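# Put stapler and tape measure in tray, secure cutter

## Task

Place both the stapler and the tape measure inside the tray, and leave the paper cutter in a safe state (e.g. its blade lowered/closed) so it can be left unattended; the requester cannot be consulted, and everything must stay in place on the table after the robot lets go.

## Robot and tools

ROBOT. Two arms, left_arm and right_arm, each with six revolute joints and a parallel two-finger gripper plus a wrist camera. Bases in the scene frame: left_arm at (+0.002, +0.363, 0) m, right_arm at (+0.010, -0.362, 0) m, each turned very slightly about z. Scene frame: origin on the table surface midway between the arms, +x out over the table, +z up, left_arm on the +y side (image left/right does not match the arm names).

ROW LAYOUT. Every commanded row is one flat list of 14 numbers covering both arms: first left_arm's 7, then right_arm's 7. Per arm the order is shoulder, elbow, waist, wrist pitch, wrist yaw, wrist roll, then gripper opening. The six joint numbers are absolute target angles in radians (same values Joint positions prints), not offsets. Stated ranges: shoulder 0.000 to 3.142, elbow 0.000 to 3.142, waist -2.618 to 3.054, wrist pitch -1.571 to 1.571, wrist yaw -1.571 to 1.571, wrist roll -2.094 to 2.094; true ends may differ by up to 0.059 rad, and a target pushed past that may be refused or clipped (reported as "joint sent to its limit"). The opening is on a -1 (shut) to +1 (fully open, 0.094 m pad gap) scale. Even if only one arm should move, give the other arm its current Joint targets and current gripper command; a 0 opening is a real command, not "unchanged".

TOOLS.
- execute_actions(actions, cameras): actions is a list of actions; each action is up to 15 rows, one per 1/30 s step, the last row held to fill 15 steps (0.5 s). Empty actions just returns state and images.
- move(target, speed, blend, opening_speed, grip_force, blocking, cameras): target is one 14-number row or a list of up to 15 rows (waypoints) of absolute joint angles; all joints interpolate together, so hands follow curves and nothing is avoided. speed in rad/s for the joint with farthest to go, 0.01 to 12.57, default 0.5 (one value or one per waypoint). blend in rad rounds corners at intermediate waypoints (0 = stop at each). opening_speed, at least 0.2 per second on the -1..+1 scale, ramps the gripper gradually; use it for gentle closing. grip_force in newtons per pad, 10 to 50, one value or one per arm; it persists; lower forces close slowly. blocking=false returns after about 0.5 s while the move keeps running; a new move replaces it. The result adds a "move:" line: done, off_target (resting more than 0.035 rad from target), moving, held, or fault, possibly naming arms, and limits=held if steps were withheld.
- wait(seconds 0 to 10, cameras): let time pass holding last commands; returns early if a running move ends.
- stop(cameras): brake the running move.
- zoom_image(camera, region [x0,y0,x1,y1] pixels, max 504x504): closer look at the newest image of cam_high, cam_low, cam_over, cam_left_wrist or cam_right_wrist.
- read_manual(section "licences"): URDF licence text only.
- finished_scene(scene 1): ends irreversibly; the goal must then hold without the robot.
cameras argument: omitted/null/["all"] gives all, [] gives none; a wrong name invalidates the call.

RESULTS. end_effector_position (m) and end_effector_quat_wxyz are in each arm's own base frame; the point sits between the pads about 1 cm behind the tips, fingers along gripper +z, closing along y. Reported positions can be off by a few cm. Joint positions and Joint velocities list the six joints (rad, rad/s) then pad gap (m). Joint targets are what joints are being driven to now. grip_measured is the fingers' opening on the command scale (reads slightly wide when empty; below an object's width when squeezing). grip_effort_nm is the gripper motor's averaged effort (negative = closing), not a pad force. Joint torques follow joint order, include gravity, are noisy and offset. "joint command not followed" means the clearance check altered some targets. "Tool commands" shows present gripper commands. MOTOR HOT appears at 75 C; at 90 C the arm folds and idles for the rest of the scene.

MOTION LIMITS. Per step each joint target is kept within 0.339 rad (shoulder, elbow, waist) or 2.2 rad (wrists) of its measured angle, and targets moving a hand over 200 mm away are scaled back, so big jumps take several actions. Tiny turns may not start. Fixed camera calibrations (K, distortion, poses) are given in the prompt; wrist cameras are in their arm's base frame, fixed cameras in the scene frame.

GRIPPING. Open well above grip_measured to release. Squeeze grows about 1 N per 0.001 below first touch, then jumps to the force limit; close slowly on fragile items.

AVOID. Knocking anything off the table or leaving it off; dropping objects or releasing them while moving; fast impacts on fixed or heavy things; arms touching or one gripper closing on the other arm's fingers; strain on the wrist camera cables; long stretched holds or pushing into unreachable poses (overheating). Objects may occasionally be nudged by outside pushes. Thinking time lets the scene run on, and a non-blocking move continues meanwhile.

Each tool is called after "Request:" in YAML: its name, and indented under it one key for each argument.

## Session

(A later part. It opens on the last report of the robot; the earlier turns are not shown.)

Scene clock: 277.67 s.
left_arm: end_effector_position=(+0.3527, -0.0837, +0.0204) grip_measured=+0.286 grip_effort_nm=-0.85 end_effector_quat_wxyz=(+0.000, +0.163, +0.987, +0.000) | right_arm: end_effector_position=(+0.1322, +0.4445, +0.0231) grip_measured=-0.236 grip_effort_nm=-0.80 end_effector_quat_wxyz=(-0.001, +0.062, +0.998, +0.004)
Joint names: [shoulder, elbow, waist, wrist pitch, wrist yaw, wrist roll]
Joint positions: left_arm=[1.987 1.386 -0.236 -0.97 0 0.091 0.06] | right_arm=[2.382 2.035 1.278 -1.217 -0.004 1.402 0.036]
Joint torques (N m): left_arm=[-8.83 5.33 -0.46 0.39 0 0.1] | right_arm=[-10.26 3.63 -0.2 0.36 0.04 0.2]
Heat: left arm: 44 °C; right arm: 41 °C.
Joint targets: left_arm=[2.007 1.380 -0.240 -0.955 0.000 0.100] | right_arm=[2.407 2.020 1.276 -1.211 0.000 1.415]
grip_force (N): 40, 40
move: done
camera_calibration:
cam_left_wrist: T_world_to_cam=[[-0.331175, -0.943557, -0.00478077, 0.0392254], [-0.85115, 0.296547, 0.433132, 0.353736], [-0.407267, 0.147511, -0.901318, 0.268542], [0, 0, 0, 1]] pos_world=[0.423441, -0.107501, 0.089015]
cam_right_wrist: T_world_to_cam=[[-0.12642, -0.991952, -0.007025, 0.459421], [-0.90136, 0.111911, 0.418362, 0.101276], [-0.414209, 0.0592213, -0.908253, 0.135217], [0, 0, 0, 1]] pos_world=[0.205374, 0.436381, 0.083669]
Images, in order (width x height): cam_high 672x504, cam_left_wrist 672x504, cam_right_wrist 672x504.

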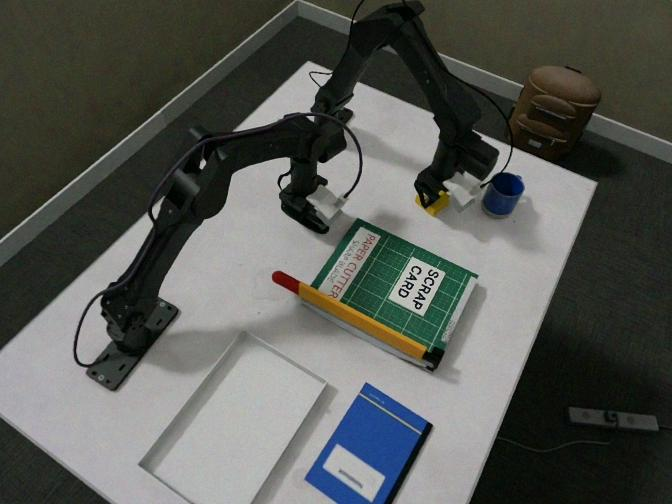

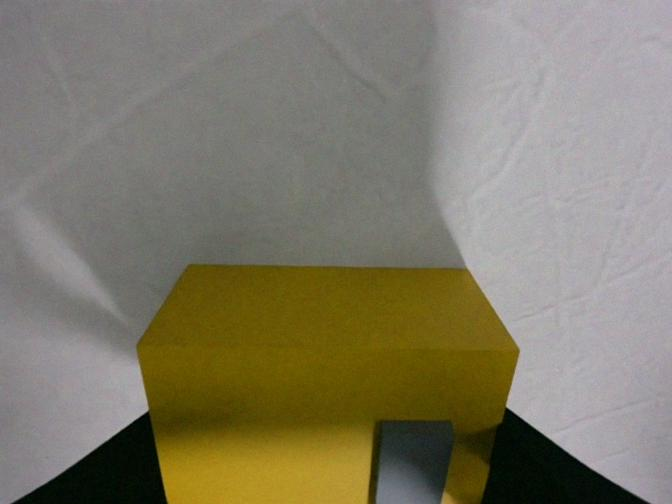

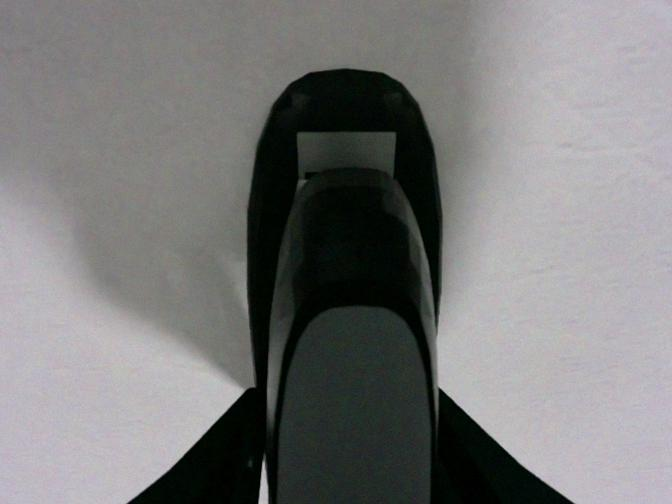

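Request:
move:
  target:
    - [1.962,1.868,-0.24,-1.486,0.0,0.10,-1.0, 2.195,2.182,1.278,-1.555,0.0,1.402,-1.0]
    - [1.93,1.80,-0.5,-1.45,0.0,-0.3,-1.0, 1.688,1.603,0.69,-1.486,0.0,0.78,-1.0]
    - [1.80,1.66,-1.195,-1.43,0.0,-1.17,-1.0, 1.60,1.43,0.104,-1.40,0.0,0.15,-1.0]
  speed: [0.4,0.7,0.7]
  blend: [0.06,0.15,0.0]

Scene clock: 301.23 s.
left_arm: end_effector_position=(+0.1200, -0.3093, +0.1382) grip_measured=+0.286 grip_effort_nm=-0.85 end_effector_quat_wxyz=(-0.012, +0.020, +1.000, +0.020) | right_arm: end_effector_position=(+0.2773, +0.0307, +0.1451) grip_measured=-0.238 grip_effort_nm=-0.83 end_effector_quat_wxyz=(-0.015, +0.028, +0.999, -0.001)
Joint names: [shoulder, elbow, waist, wrist pitch, wrist yaw, wrist roll]
Joint positions: left_arm=[1.847 1.669 -1.2 -1.44 0.007 -1.159 0.06] | right_arm=[1.628 1.441 0.105 -1.414 -0.003 0.161 0.036]
Joint torques (N m): left_arm=[-13.49 5.3 0.44 0.26 -0.09 -0.02] | right_arm=[-8.49 3.85 -0.09 0.4 0.04 -0.08]
Heat: left arm: 42 °C; right arm: 43 °C.
Joint targets: left_arm=[1.800 1.660 -1.195 -1.430 0.000 -1.170] | right_arm=[1.600 1.430 0.104 -1.400 0.000 0.150]
grip_force (N): 40, 40
move: off_target (left_arm); left_arm: the shoulder is farthest, 0.047 rad from its target
camera_calibration:
cam_left_wrist: T_world_to_cam=[[-0.0525963, -0.997596, -0.0451272, -0.294651], [-0.890091, 0.0263451, 0.455021, 0.0896298], [-0.452738, 0.0640998, -0.889337, 0.291241], [0, 0, 0, 1]] pos_world=[0.196137, -0.314972, 0.204931]
cam_right_wrist: T_world_to_cam=[[-0.0592156, -0.998241, 0.00291587, 0.0482869], [-0.89452, 0.054359, 0.44371, 0.223417], [-0.443088, 0.0236663, -0.896166, 0.337925], [0, 0, 0, 1]] pos_world=[0.352441, 0.0280599, 0.203564]

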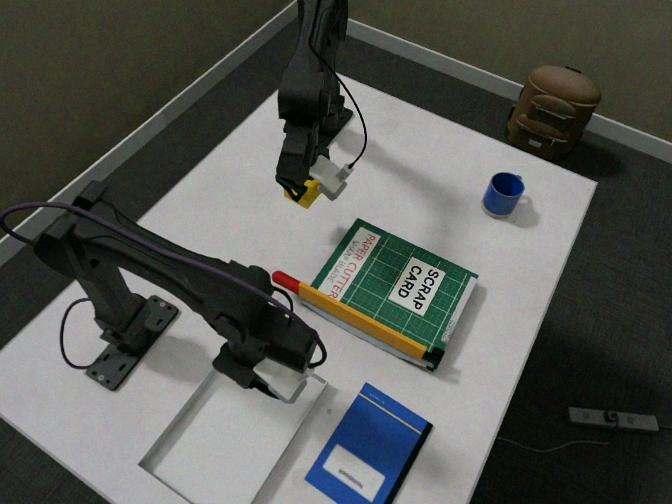

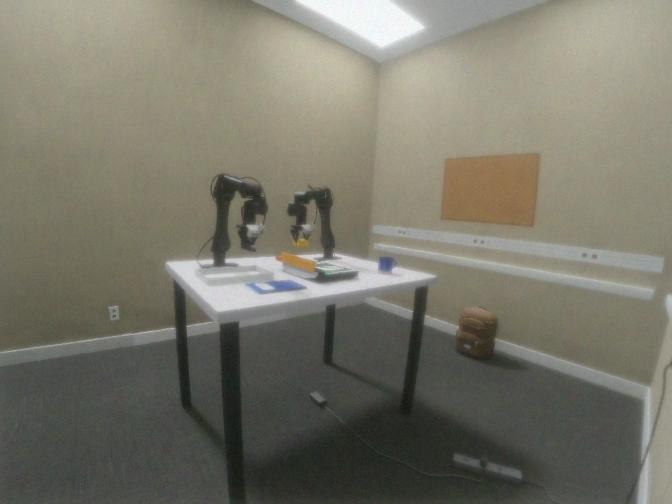

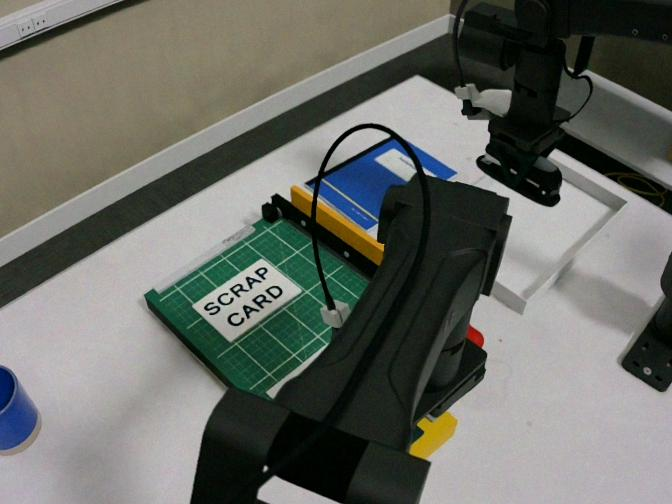

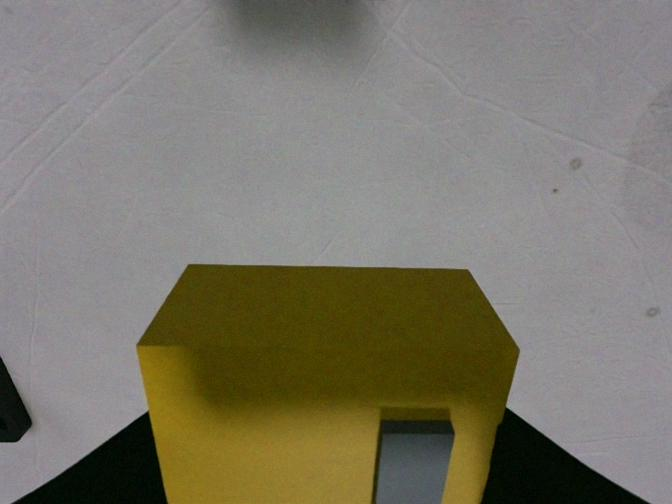

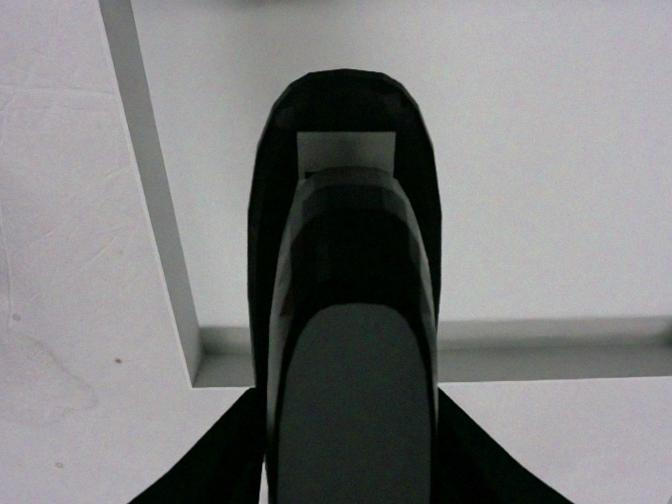

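Request:
move:
  target:
    - [1.845,1.40,-1.195,-1.12,0.0,-1.17,-1.0, 1.68,1.215,0.10,-1.12,0.0,0.155,-1.0]
    - [1.878,1.216,-1.195,-0.914,0.0,-1.17,-1.0, 1.742,1.078,0.10,-0.905,0.0,0.155,-1.0]
  speed: [0.5,0.3]
  blend: [0.05,0.0]
  cameras: ["cam_high","cam_over","cam_left_wrist","cam_right_wrist"]

Scene clock: 308.97 s.
left_arm: end_effector_position=(+0.1189, -0.3065, +0.0227) grip_measured=+0.286 grip_effort_nm=-0.85 end_effector_quat_wxyz=(-0.002, +0.020, +1.000, -0.003) | right_arm: end_effector_position=(+0.2924, +0.0323, +0.0290) grip_measured=-0.238 grip_effort_nm=-0.83 end_effector_quat_wxyz=(+0.000, +0.028, +1.000, +0.001)
Joint names: [shoulder, elbow, waist, wrist pitch, wrist yaw, wrist roll]
Joint positions: left_arm=[1.862 1.221 -1.2 -0.926 0.007 -1.16 0.06] | right_arm=[1.732 1.086 0.105 -0.924 -0.003 0.161 0.036]
Joint torques (N m): left_arm=[-7.88 5.37 0.49 0.37 -0.08 -0.09] | right_arm=[-6.27 3.73 -0.39 0.51 0.04 -0.04]
Heat: left arm: 42 °C; right arm: 44 °C.
Joint targets: left_arm=[1.878 1.216 -1.195 -0.914 0.000 -1.170] | right_arm=[1.742 1.078 0.100 -0.905 0.000 0.155]
grip_force (N): 40, 40
move: done
camera_calibration:
cam_left_wrist: T_world_to_cam=[[-0.051476, -0.998674, 0.00118149, -0.298727], [-0.898355, 0.0468219, 0.436768, 0.148799], [-0.436244, 0.0214217, -0.899573, 0.173008], [0, 0, 0, 1]] pos_world=[0.193771, -0.309004, 0.0909959]
cam_right_wrist: T_world_to_cam=[[-0.0588162, -0.998266, -0.00224052, 0.0511313], [-0.908062, 0.0525689, 0.415523, 0.293221], [-0.414684, 0.026474, -0.90958, 0.232625], [0, 0, 0, 1]] pos_world=[0.365736, 0.0294699, 0.0898658]
Images, in order (width x height): cam_high 672x504, cam_over 672x504, cam_left_wrist 672x504, cam_right_wrist 672x504.

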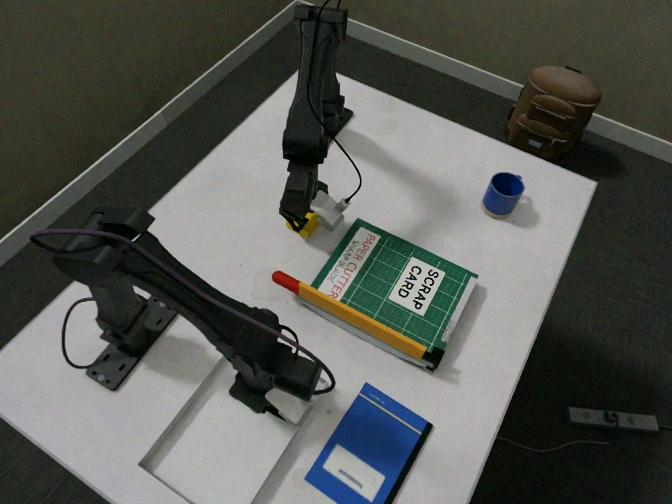

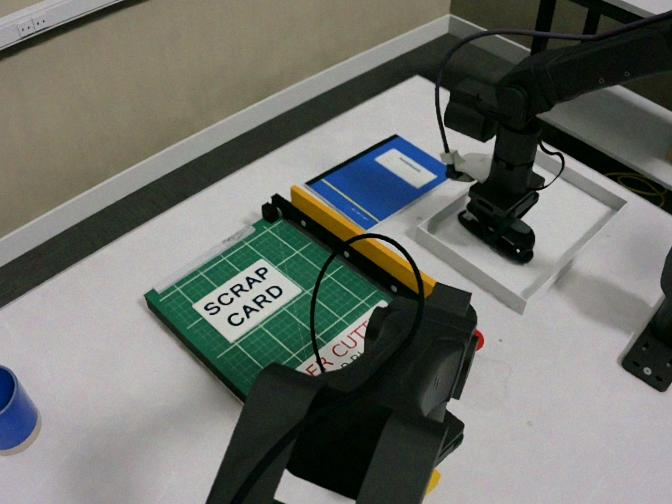

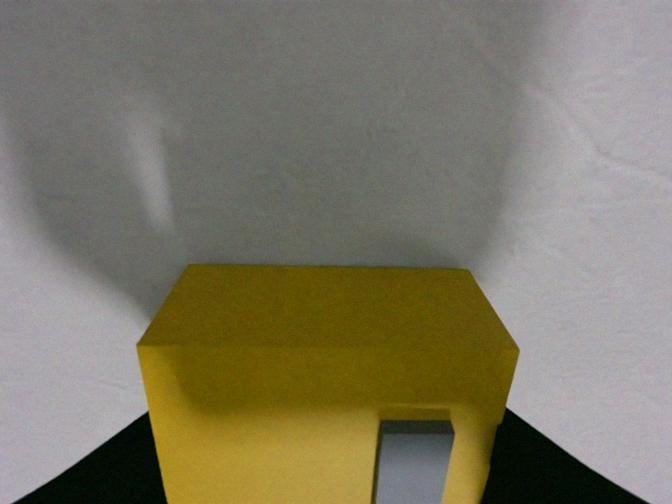

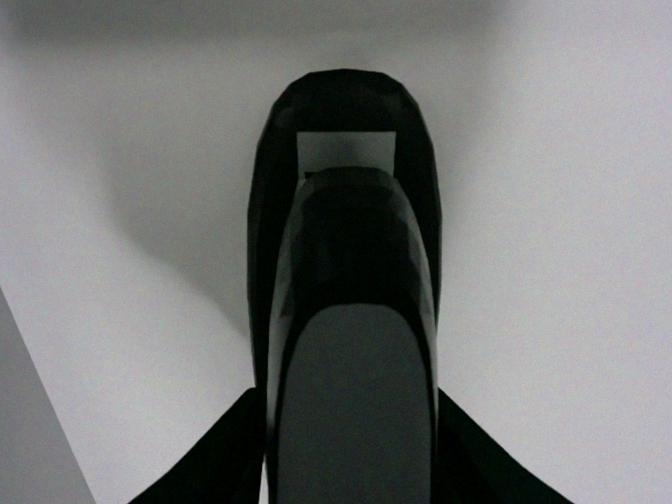

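Request:
move:
  target:
    - [1.884,1.211,-1.195,-0.906,0.0,-1.17,-1.0, 1.750,1.070,0.10,-0.889,0.0,0.155,-1.0]
    - [1.884,1.211,-1.195,-0.906,0.0,-1.17,0.9, 1.750,1.070,0.10,-0.889,0.0,0.155,0.5]
    - [1.79,1.645,-1.195,-1.424,0.0,-1.17,0.9, 1.652,1.484,0.10,-1.403,0.0,0.155,0.5]
  speed: [0.2,0.3,0.5]
  opening_speed: 1.0
  cameras: ["cam_high","cam_over","cam_left_wrist","cam_right_wrist"]

Scene clock: 321.83 s.
left_arm: end_effector_position=(+0.1188, -0.3063, +0.1350) grip_measured=+0.898 grip_effort_nm=0.12 end_effector_quat_wxyz=(-0.010, +0.020, +1.000, +0.014) | right_arm: end_effector_position=(+0.2928, +0.0323, +0.1412) grip_measured=+0.498 grip_effort_nm=0.14 end_effector_quat_wxyz=(-0.005, +0.028, +1.000, +0.001)
Joint names: [shoulder, elbow, waist, wrist pitch, wrist yaw, wrist roll]
Joint positions: left_arm=[1.82 1.623 -1.2 -1.408 0.007 -1.16 0.089] | right_arm=[1.667 1.467 0.105 -1.382 -0.003 0.161 0.07]
Joint torques (N m): left_arm=[-11.78 8.13 0.43 0.06 -0.09 -0.07] | right_arm=[-7.84 6.02 -0.39 0.07 0.03 -0.03]
Heat: left arm: 42 °C; right arm: 43 °C.
Joint targets: left_arm=[1.790 1.645 -1.195 -1.424 0.000 -1.170] | right_arm=[1.652 1.484 0.100 -1.403 0.000 0.155]
grip_force (N): 40, 40
move: done
camera_calibration:
cam_left_wrist: T_world_to_cam=[[-0.0512888, -0.99814, -0.0329543, -0.293805], [-0.89235, 0.0309866, 0.450279, 0.0922931], [-0.448421, 0.0525011, -0.892279, 0.28395], [0, 0, 0, 1]] pos_world=[0.194618, -0.311026, 0.202123]
cam_right_wrist: T_world_to_cam=[[-0.0588565, -0.998266, -0.000477267, 0.0511941], [-0.903424, 0.0530614, 0.425451, 0.244133], [-0.424689, 0.0254718, -0.904981, 0.337032], [0, 0, 0, 1]] pos_world=[0.366703, 0.0295665, 0.201165]
Images, in order (width x height): cam_high 672x504, cam_over 672x504, cam_left_wrist 672x504, cam_right_wrist 672x504.

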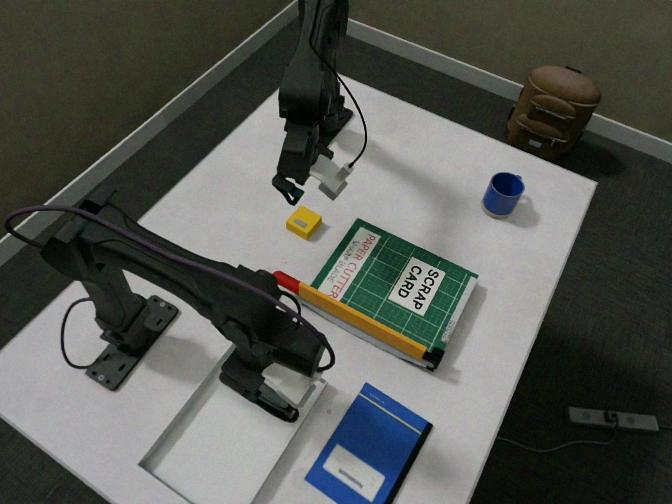

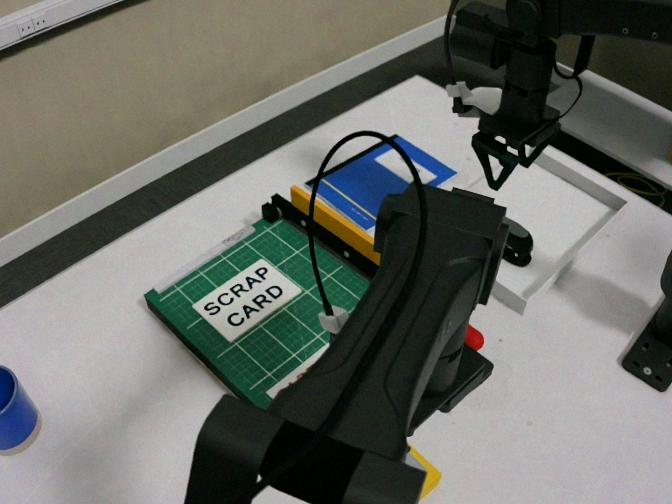

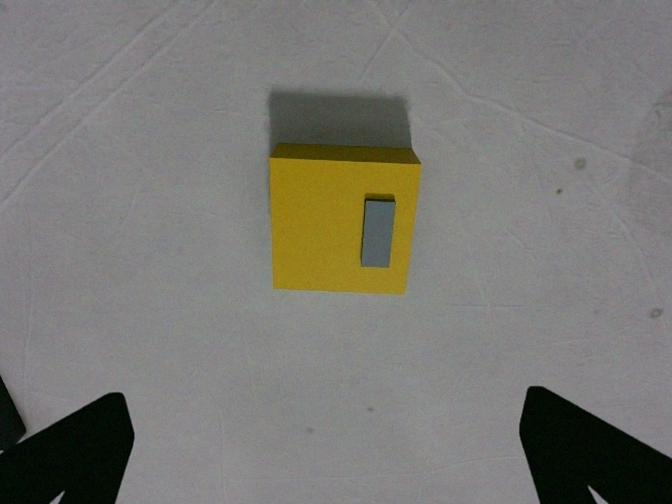

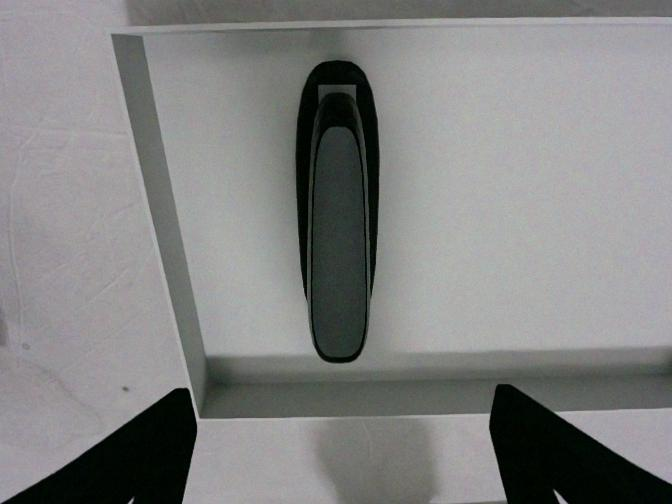

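Request:
move:
  target:
    - [1.60,1.45,-0.6,-1.42,0.0,-0.6,0.9, 1.688,1.603,0.69,-1.486,0.0,0.78,1.0]
    - [1.40,1.30,0.0,-1.45,0.0,0.0,0.9, 2.310,2.205,1.268,-1.470,0.0,1.335,1.0]
  speed: [0.8,0.8]
  blend: [0.2,0.0]

Scene clock: 330.60 s.
left_arm: end_effector_position=(+0.2366, +0.0002, +0.1611) grip_measured=+0.898 grip_effort_nm=0.12 end_effector_quat_wxyz=(+0.009, -0.004, +1.000, +0.000) | right_arm: end_effector_position=(+0.1291, +0.4261, +0.0992) grip_measured=+0.998 grip_effort_nm=0.14 end_effector_quat_wxyz=(-0.003, +0.024, +1.000, +0.002)
Joint names: [shoulder, elbow, waist, wrist pitch, wrist yaw, wrist roll]
Joint positions: left_arm=[1.426 1.312 -0.003 -1.439 0.001 -0.01 0.089] | right_arm=[2.294 2.186 1.272 -1.46 -0.006 1.321 0.094]
Joint torques (N m): left_arm=[-7.5 5.12 0.24 0.16 -0.03 0.08] | right_arm=[-10.35 6.19 -0.34 0.19 0.06 0.2]
Heat: left arm: 42 °C; right arm: 45 °C.
Joint targets: left_arm=[1.400 1.300 0.000 -1.450 0.000 0.000] | right_arm=[2.310 2.205 1.268 -1.470 0.000 1.335]
grip_force (N): 40, 40
move: done
camera_calibration:
cam_left_wrist: T_world_to_cam=[[-0.00364188, -0.999983, -0.00450403, 0.00304706], [-0.909237, 0.00143643, 0.416277, 0.185596], [-0.416263, 0.00561126, -0.909227, 0.339077], [0, 0, 0, 1]] pos_world=[0.309908, 0.000877757, 0.231052]
cam_right_wrist: T_world_to_cam=[[-0.0516125, -0.99866, -0.00372506, 0.43417], [-0.906034, 0.0452559, 0.420778, 0.0974402], [-0.420046, 0.0250924, -0.907156, 0.219312], [0, 0, 0, 1]] pos_world=[0.202814, 0.423676, 0.159567]

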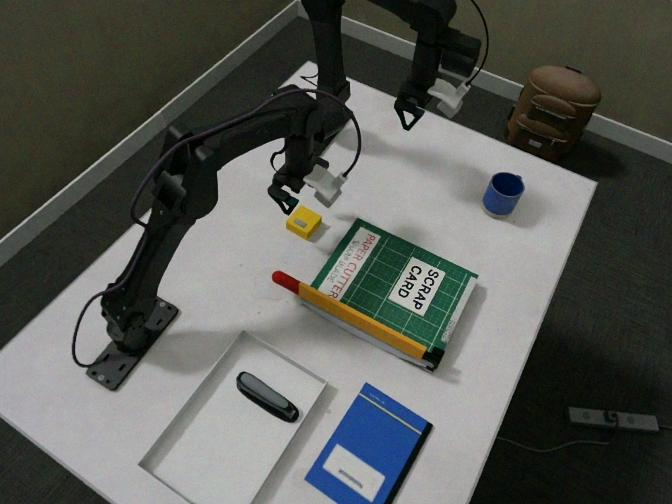

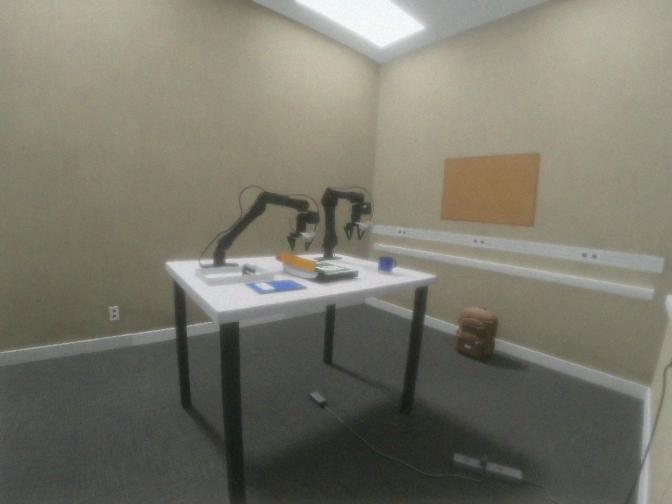

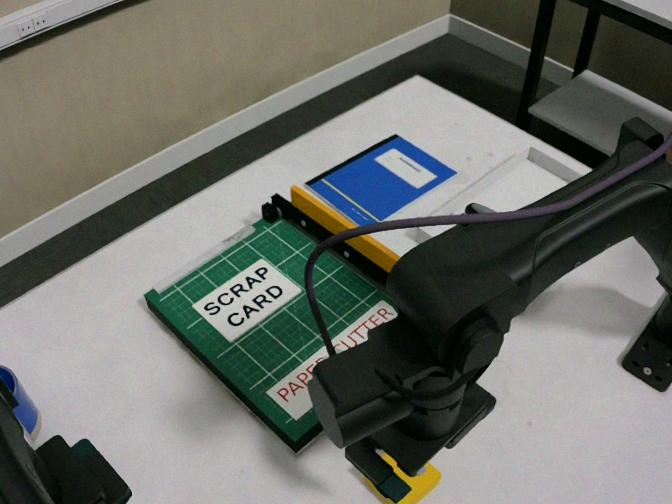

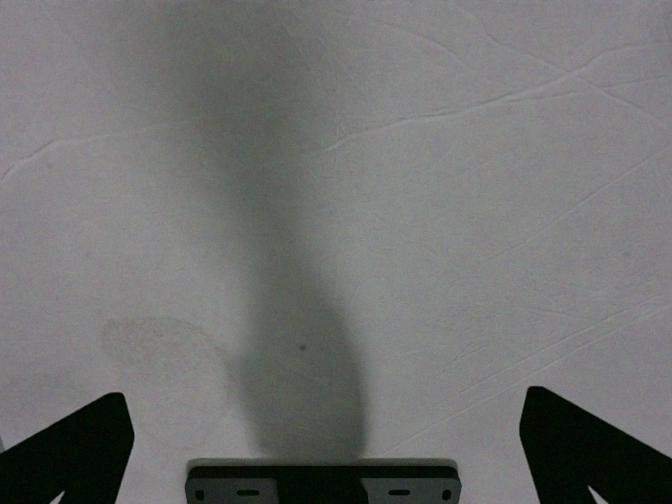

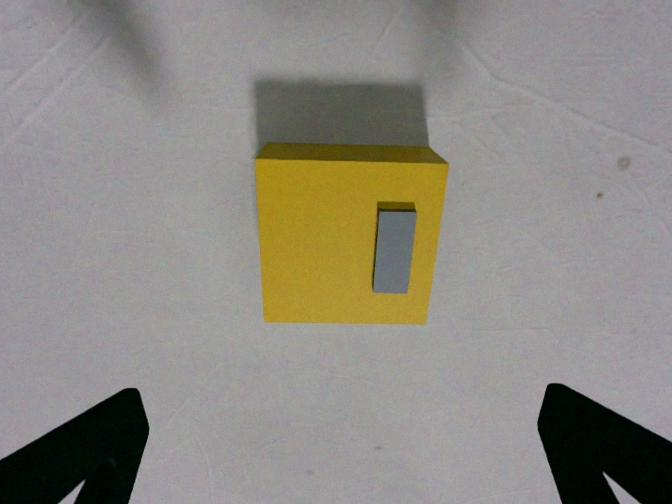

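Request:
move:
  target:
    - [1.40,1.30,0.0,-1.45,0.0,0.0,0.9, 2.332,1.897,1.240,-1.153,0.0,1.300,1.0]
    - [1.40,1.30,0.0,-1.45,0.0,0.0,0.9, 2.332,1.897,1.240,-1.153,0.0,1.300,-1.0]
  speed: 0.5
  opening_speed: 1.0
  cameras: ["cam_high","cam_right_wrist"]

Scene clock: 338.70 s.
left_arm: end_effector_position=(+0.2366, +0.0002, +0.1611) grip_measured=+0.898 grip_effort_nm=0.12 end_effector_quat_wxyz=(+0.009, -0.003, +1.000, +0.000) | right_arm: end_effector_position=(+0.1404, +0.4244, +0.0215) grip_measured=+0.254 grip_effort_nm=-0.83 end_effector_quat_wxyz=(-0.003, +0.031, +1.000, +0.001)
Joint names: [shoulder, elbow, waist, wrist pitch, wrist yaw, wrist roll]
Joint positions: left_arm=[1.426 1.312 -0.003 -1.439 0.001 -0.009 0.089] | right_arm=[2.312 1.908 1.247 -1.166 -0.006 1.308 0.059]
Joint torques (N m): left_arm=[-7.47 5.14 0.21 0.18 -0.02 0.11] | right_arm=[-10.21 3.89 -0.59 0.42 0.06 -0.07]
Heat: left arm: 42 °C; right arm: 47 °C.
Joint targets: left_arm=[1.400 1.300 0.000 -1.450 0.000 0.000] | right_arm=[2.332 1.897 1.240 -1.153 0.000 1.300]
grip_force (N): 40, 40
move: done
camera_calibration:
cam_right_wrist: T_world_to_cam=[[-0.0637626, -0.997964, -0.00154791, 0.434184], [-0.905147, 0.0571789, 0.421236, 0.135147], [-0.420289, 0.0282601, -0.90695, 0.152293], [0, 0, 0, 1]] pos_world=[0.21402, 0.421269, 0.0818654]
Images, in order (width x height): cam_high 672x504, cam_right_wrist 672x504.

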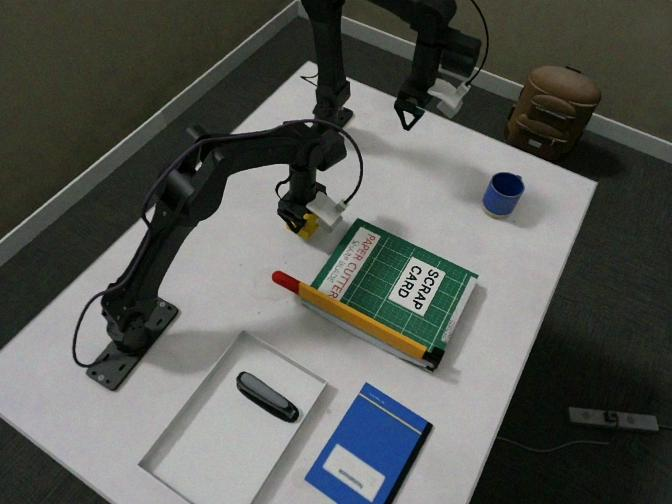

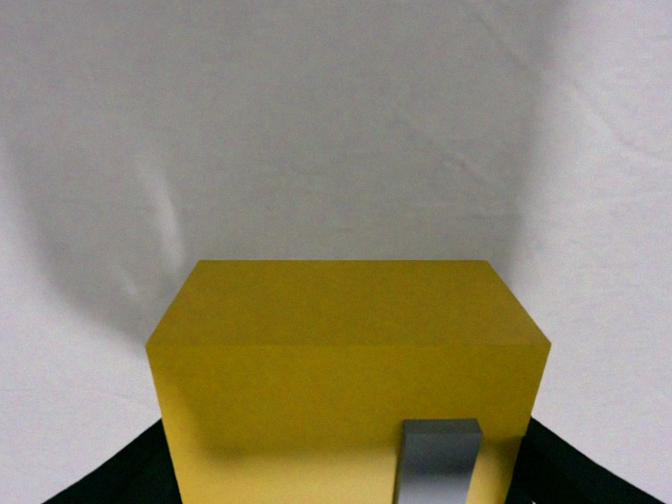

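Request:
move:
  target:
    - [1.40,1.30,0.0,-1.45,0.0,0.0,0.9, 2.141,2.097,1.245,-1.526,0.0,1.30,-1.0]
    - [1.40,1.30,0.0,-1.45,0.0,0.0,0.9, 1.688,1.603,0.69,-1.486,0.0,0.78,-1.0]
    - [1.40,1.30,0.0,-1.45,0.0,0.0,0.9, 1.633,1.464,-0.295,-1.401,0.0,-0.248,-1.0]
    - [1.40,1.30,0.0,-1.45,0.0,0.0,0.9, 1.720,1.057,-0.295,-0.914,0.0,-0.248,-1.0]
  speed: [0.4,0.8,0.8,0.4]
  blend: [0.06,0.15,0.05,0.0]
  cameras: ["cam_high","cam_over","cam_right_wrist"]

Scene clock: 351.77 s.
left_arm: end_effector_position=(+0.2366, +0.0002, +0.1611) grip_measured=+0.898 grip_effort_nm=0.12 end_effector_quat_wxyz=(+0.009, -0.003, +1.000, +0.000) | right_arm: end_effector_position=(+0.2739, -0.0832, +0.0300) grip_measured=+0.254 grip_effort_nm=-0.83 end_effector_quat_wxyz=(-0.004, +0.031, +1.000, +0.001)
Joint names: [shoulder, elbow, waist, wrist pitch, wrist yaw, wrist roll]
Joint positions: left_arm=[1.426 1.312 -0.003 -1.439 0.001 -0.009 0.089] | right_arm=[1.71 1.065 -0.298 -0.933 0.001 -0.236 0.059]
Joint torques (N m): left_arm=[-7.51 5.15 0.18 0.17 -0.03 0.11] | right_arm=[-6.11 3.71 0.25 0.49 0 -0.11]
Heat: left arm: 42 °C; right arm: 49 °C.
Joint targets: left_arm=[1.400 1.300 0.000 -1.450 0.000 0.000] | right_arm=[1.720 1.057 -0.295 -0.914 0.000 -0.248]
grip_force (N): 40, 40
move: done
camera_calibration:
cam_right_wrist: T_world_to_cam=[[-0.0645371, -0.997915, -0.000698088, -0.0637497], [-0.904068, 0.0581717, 0.423411, 0.281208], [-0.422488, 0.0279569, -0.905937, 0.231005], [0, 0, 0, 1]] pos_world=[0.347713, -0.0864333, 0.0901649]
Images, in order (width x height): cam_high 672x504, cam_over 672x504, cam_right_wrist 672x504.

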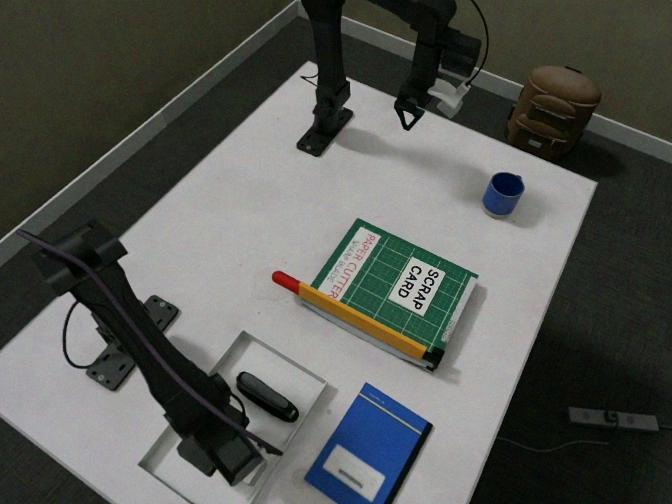

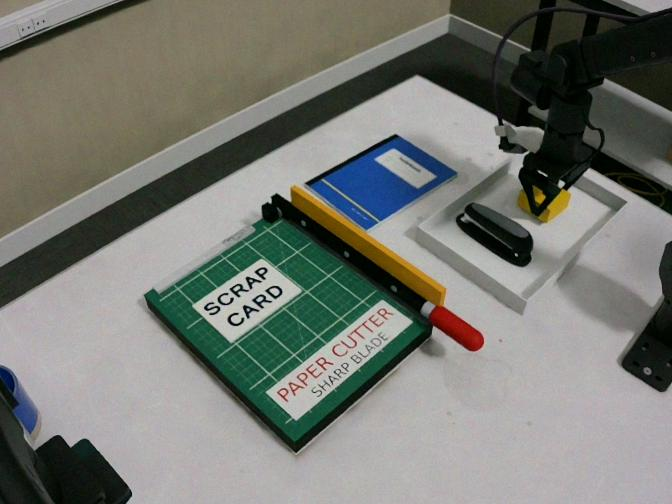

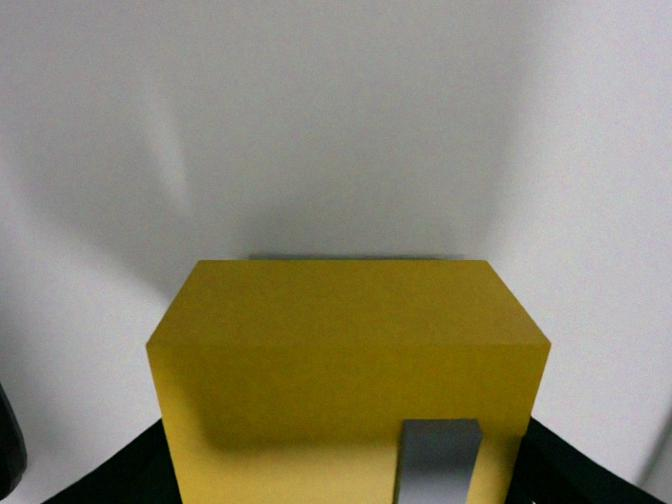

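Request:
move:
  target:
    - [1.40,1.30,0.0,-1.45,0.0,0.0,0.9, 1.731,1.043,-0.295,-0.893,0.0,-0.248,-1.0]
    - [1.40,1.30,0.0,-1.45,0.0,0.0,0.9, 1.731,1.043,-0.295,-0.893,0.0,-0.248,0.75]
    - [1.40,1.30,0.0,-1.45,0.0,0.0,0.9, 1.633,1.464,-0.295,-1.401,0.0,-0.248,0.75]
  speed: [0.2,0.3,0.5]
  opening_speed: 1.0
  cameras: ["cam_high","cam_over","cam_right_wrist"]

Request:
zoom_image:
  camera: "cam_over"
  region: [230, 170, 500, 370]

Request:
zoom_image:
  camera: "cam_high"
  region: [260, 210, 490, 390]

Scene clock: 360.30 s.
left_arm: end_effector_position=(+0.2366, +0.0002, +0.1611) grip_measured=+0.898 grip_effort_nm=0.12 end_effector_quat_wxyz=(+0.009, -0.003, +1.000, +0.000) | right_arm: end_effector_position=(+0.2773, -0.0842, +0.1416) grip_measured=+0.748 grip_effort_nm=0.14 end_effector_quat_wxyz=(-0.004, +0.031, +1.000, +0.001)
Joint names: [shoulder, elbow, waist, wrist pitch, wrist yaw, wrist roll]
Joint positions: left_arm=[1.426 1.312 -0.003 -1.439 0.001 -0.009 0.089] | right_arm=[1.647 1.447 -0.298 -1.38 0.001 -0.236 0.082]
Joint torques (N m): left_arm=[-7.49 5.12 0.16 0.17 -0.02 0.11] | right_arm=[-7.64 6.01 0.24 0.07 0 -0.11]
Heat: left arm: 43 °C; right arm: 48 °C.
Joint targets: left_arm=[1.400 1.300 0.000 -1.450 0.000 0.000] | right_arm=[1.633 1.464 -0.295 -1.401 0.000 -0.248]
grip_force (N): 40, 40
move: done
camera_calibration:
cam_right_wrist: T_world_to_cam=[[-0.0640922, -0.997944, -0.000687473, -0.0646112], [-0.904099, 0.0577734, 0.423399, 0.237065], [-0.422489, 0.0277581, -0.905943, 0.333556], [0, 0, 0, 1]] pos_world=[0.351113, -0.0874333, 0.201765]
Images, in order (width x height): cam_high 672x504, cam_over 672x504, cam_right_wrist 672x504.

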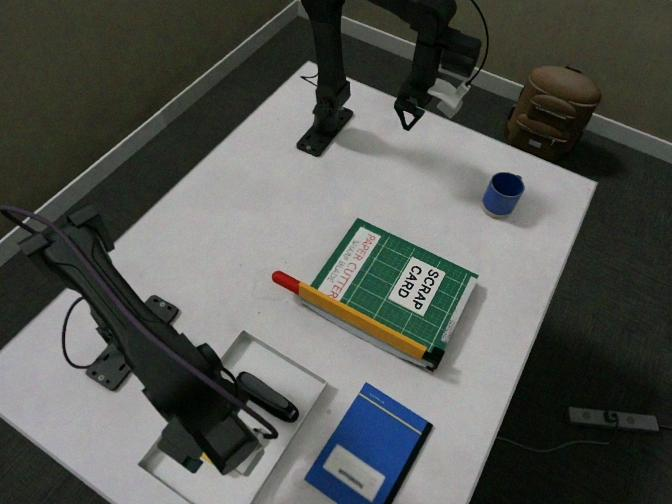

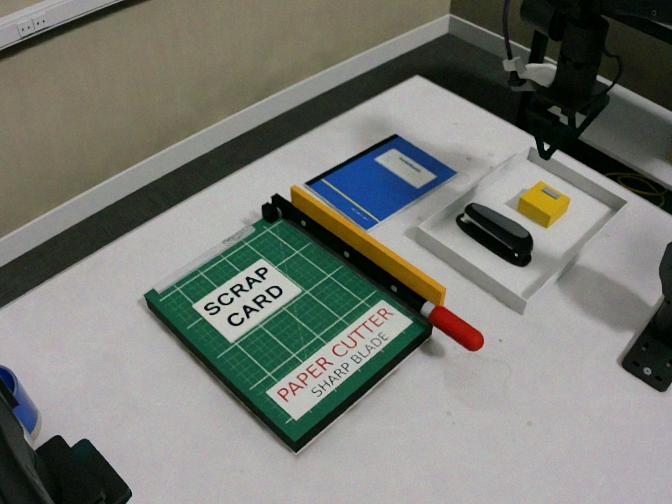

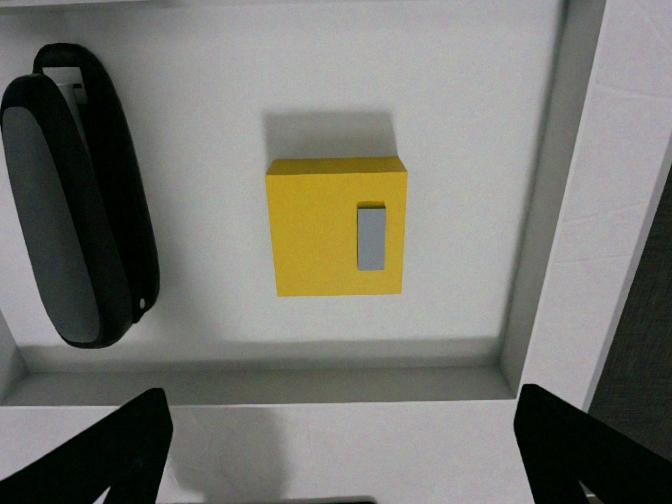

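Scaled by 1.867 from the camera's 672x504 image, which has a finer 960x720 frame.

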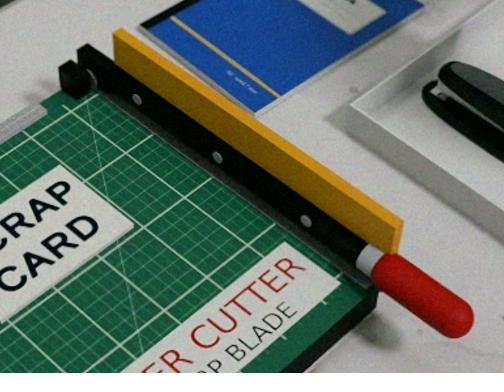

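Scaled by 2.191 from the camera's 672x504 image, which has a finer 960x720 frame.

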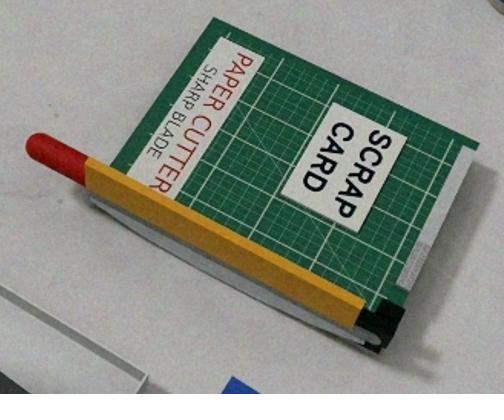

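Request:
zoom_image:
  camera: "cam_high"
  region: [240, 210, 480, 390]

Request:
zoom_image:
  camera: "cam_over"
  region: [240, 170, 500, 360]

Scaled by 2.100 from the camera's 672x504 image, which has a finer 960x720 frame.

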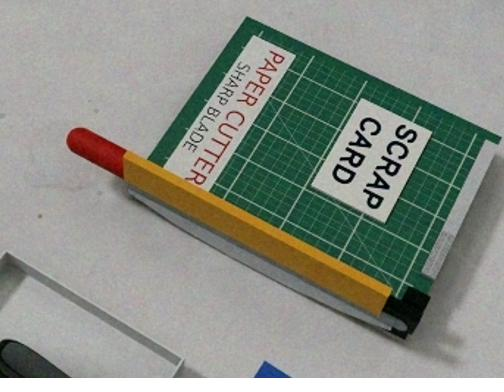

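Scaled by 1.938 from the camera's 672x504 image, which has a finer 960x720 frame.

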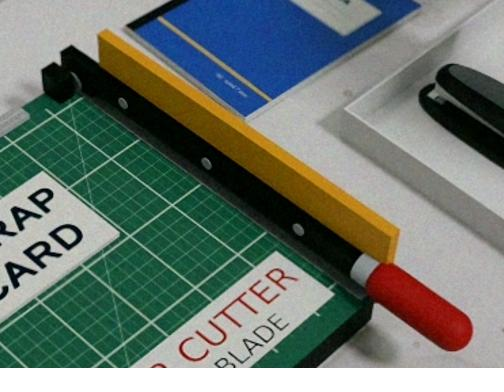

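Request:
zoom_image:
  camera: "cam_over"
  region: [150, 180, 330, 300]

Request:
zoom_image:
  camera: "cam_high"
  region: [380, 260, 490, 380]

Request:
zoom_image:
  camera: "cam_high"
  region: [260, 260, 350, 330]

Scaled by 2.800 from the camera's 672x504 image, which has a finer 960x720 frame.

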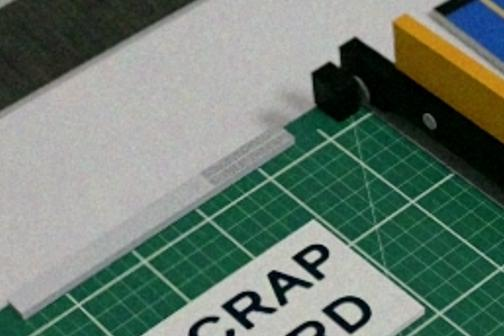

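Scaled by 4.200 from the camera's 672x504 image, which has a finer 960x720 frame.

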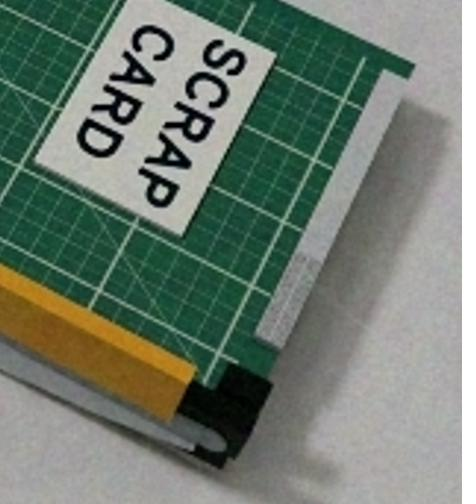

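Scaled by 5.600 from the camera's 672x504 image, which has a finer 960x720 frame.

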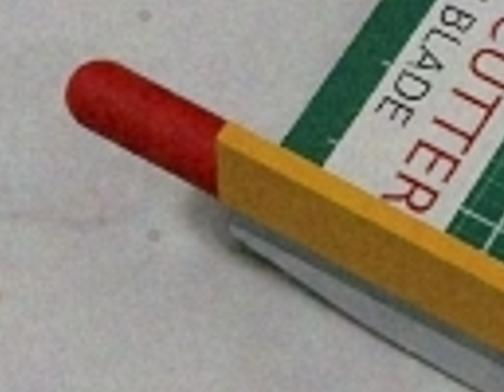

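Request:
execute_actions:
  actions: []
  cameras: ["cam_high", "cam_over"]

Scene clock: 377.80 s.
left_arm: end_effector_position=(+0.2366, +0.0002, +0.1611) grip_measured=+0.898 grip_effort_nm=0.11 end_effector_quat_wxyz=(+0.009, -0.003, +1.000, +0.000) | right_arm: end_effector_position=(+0.2772, -0.0842, +0.1416) grip_measured=+0.748 grip_effort_nm=0.14 end_effector_quat_wxyz=(-0.004, +0.031, +1.000, +0.001)
Joint names: [shoulder, elbow, waist, wrist pitch, wrist yaw, wrist roll]
Joint positions: left_arm=[1.426 1.312 -0.003 -1.439 0.001 -0.009 0.089] | right_arm=[1.647 1.447 -0.298 -1.38 0.001 -0.236 0.082]
Joint velocities: within noise
Joint torques (N m): left_arm=[-7.54 5.09 0.18 0.17 -0.03 0.11] | right_arm=[-7.62 6.02 0.23 0.07 0 -0.11]
Heat: left arm: 43 °C; right arm: 45 °C.
Joint targets: left_arm=[1.400 1.300 0.000 -1.450 0.000 0.000] | right_arm=[1.633 1.464 -0.295 -1.401 0.000 -0.248]
Tool commands: left_gripper/opening=+0.9 right_gripper/opening=+0.75
grip_force (N): 40, 40
Images, in order (width x height): cam_high 672x504, cam_over 672x504.

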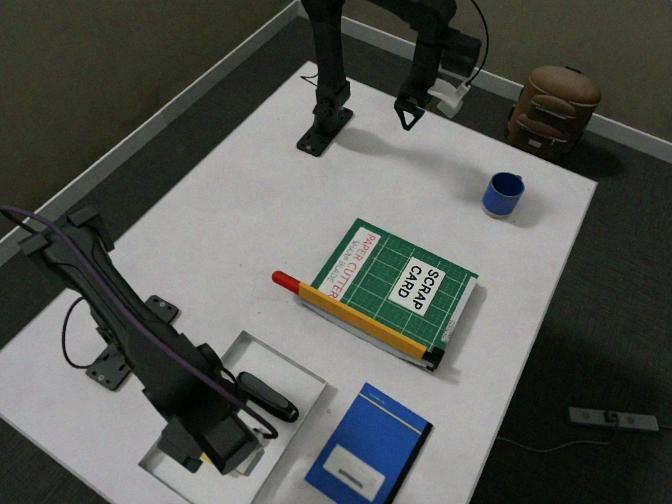

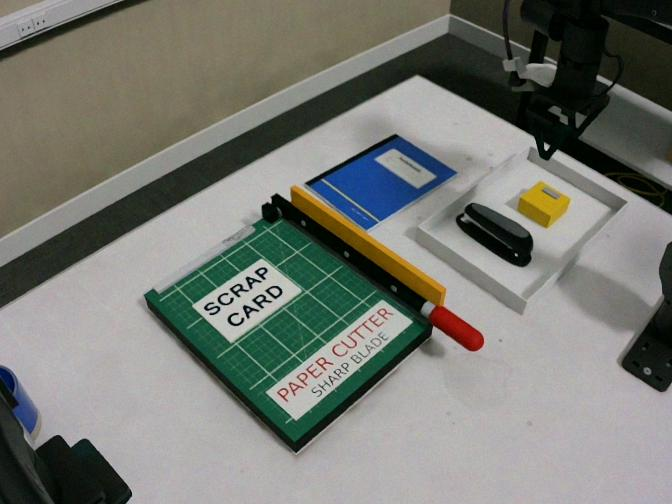

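Request:
finished_scene:
  scene: 1

The scene is finished: the task was done.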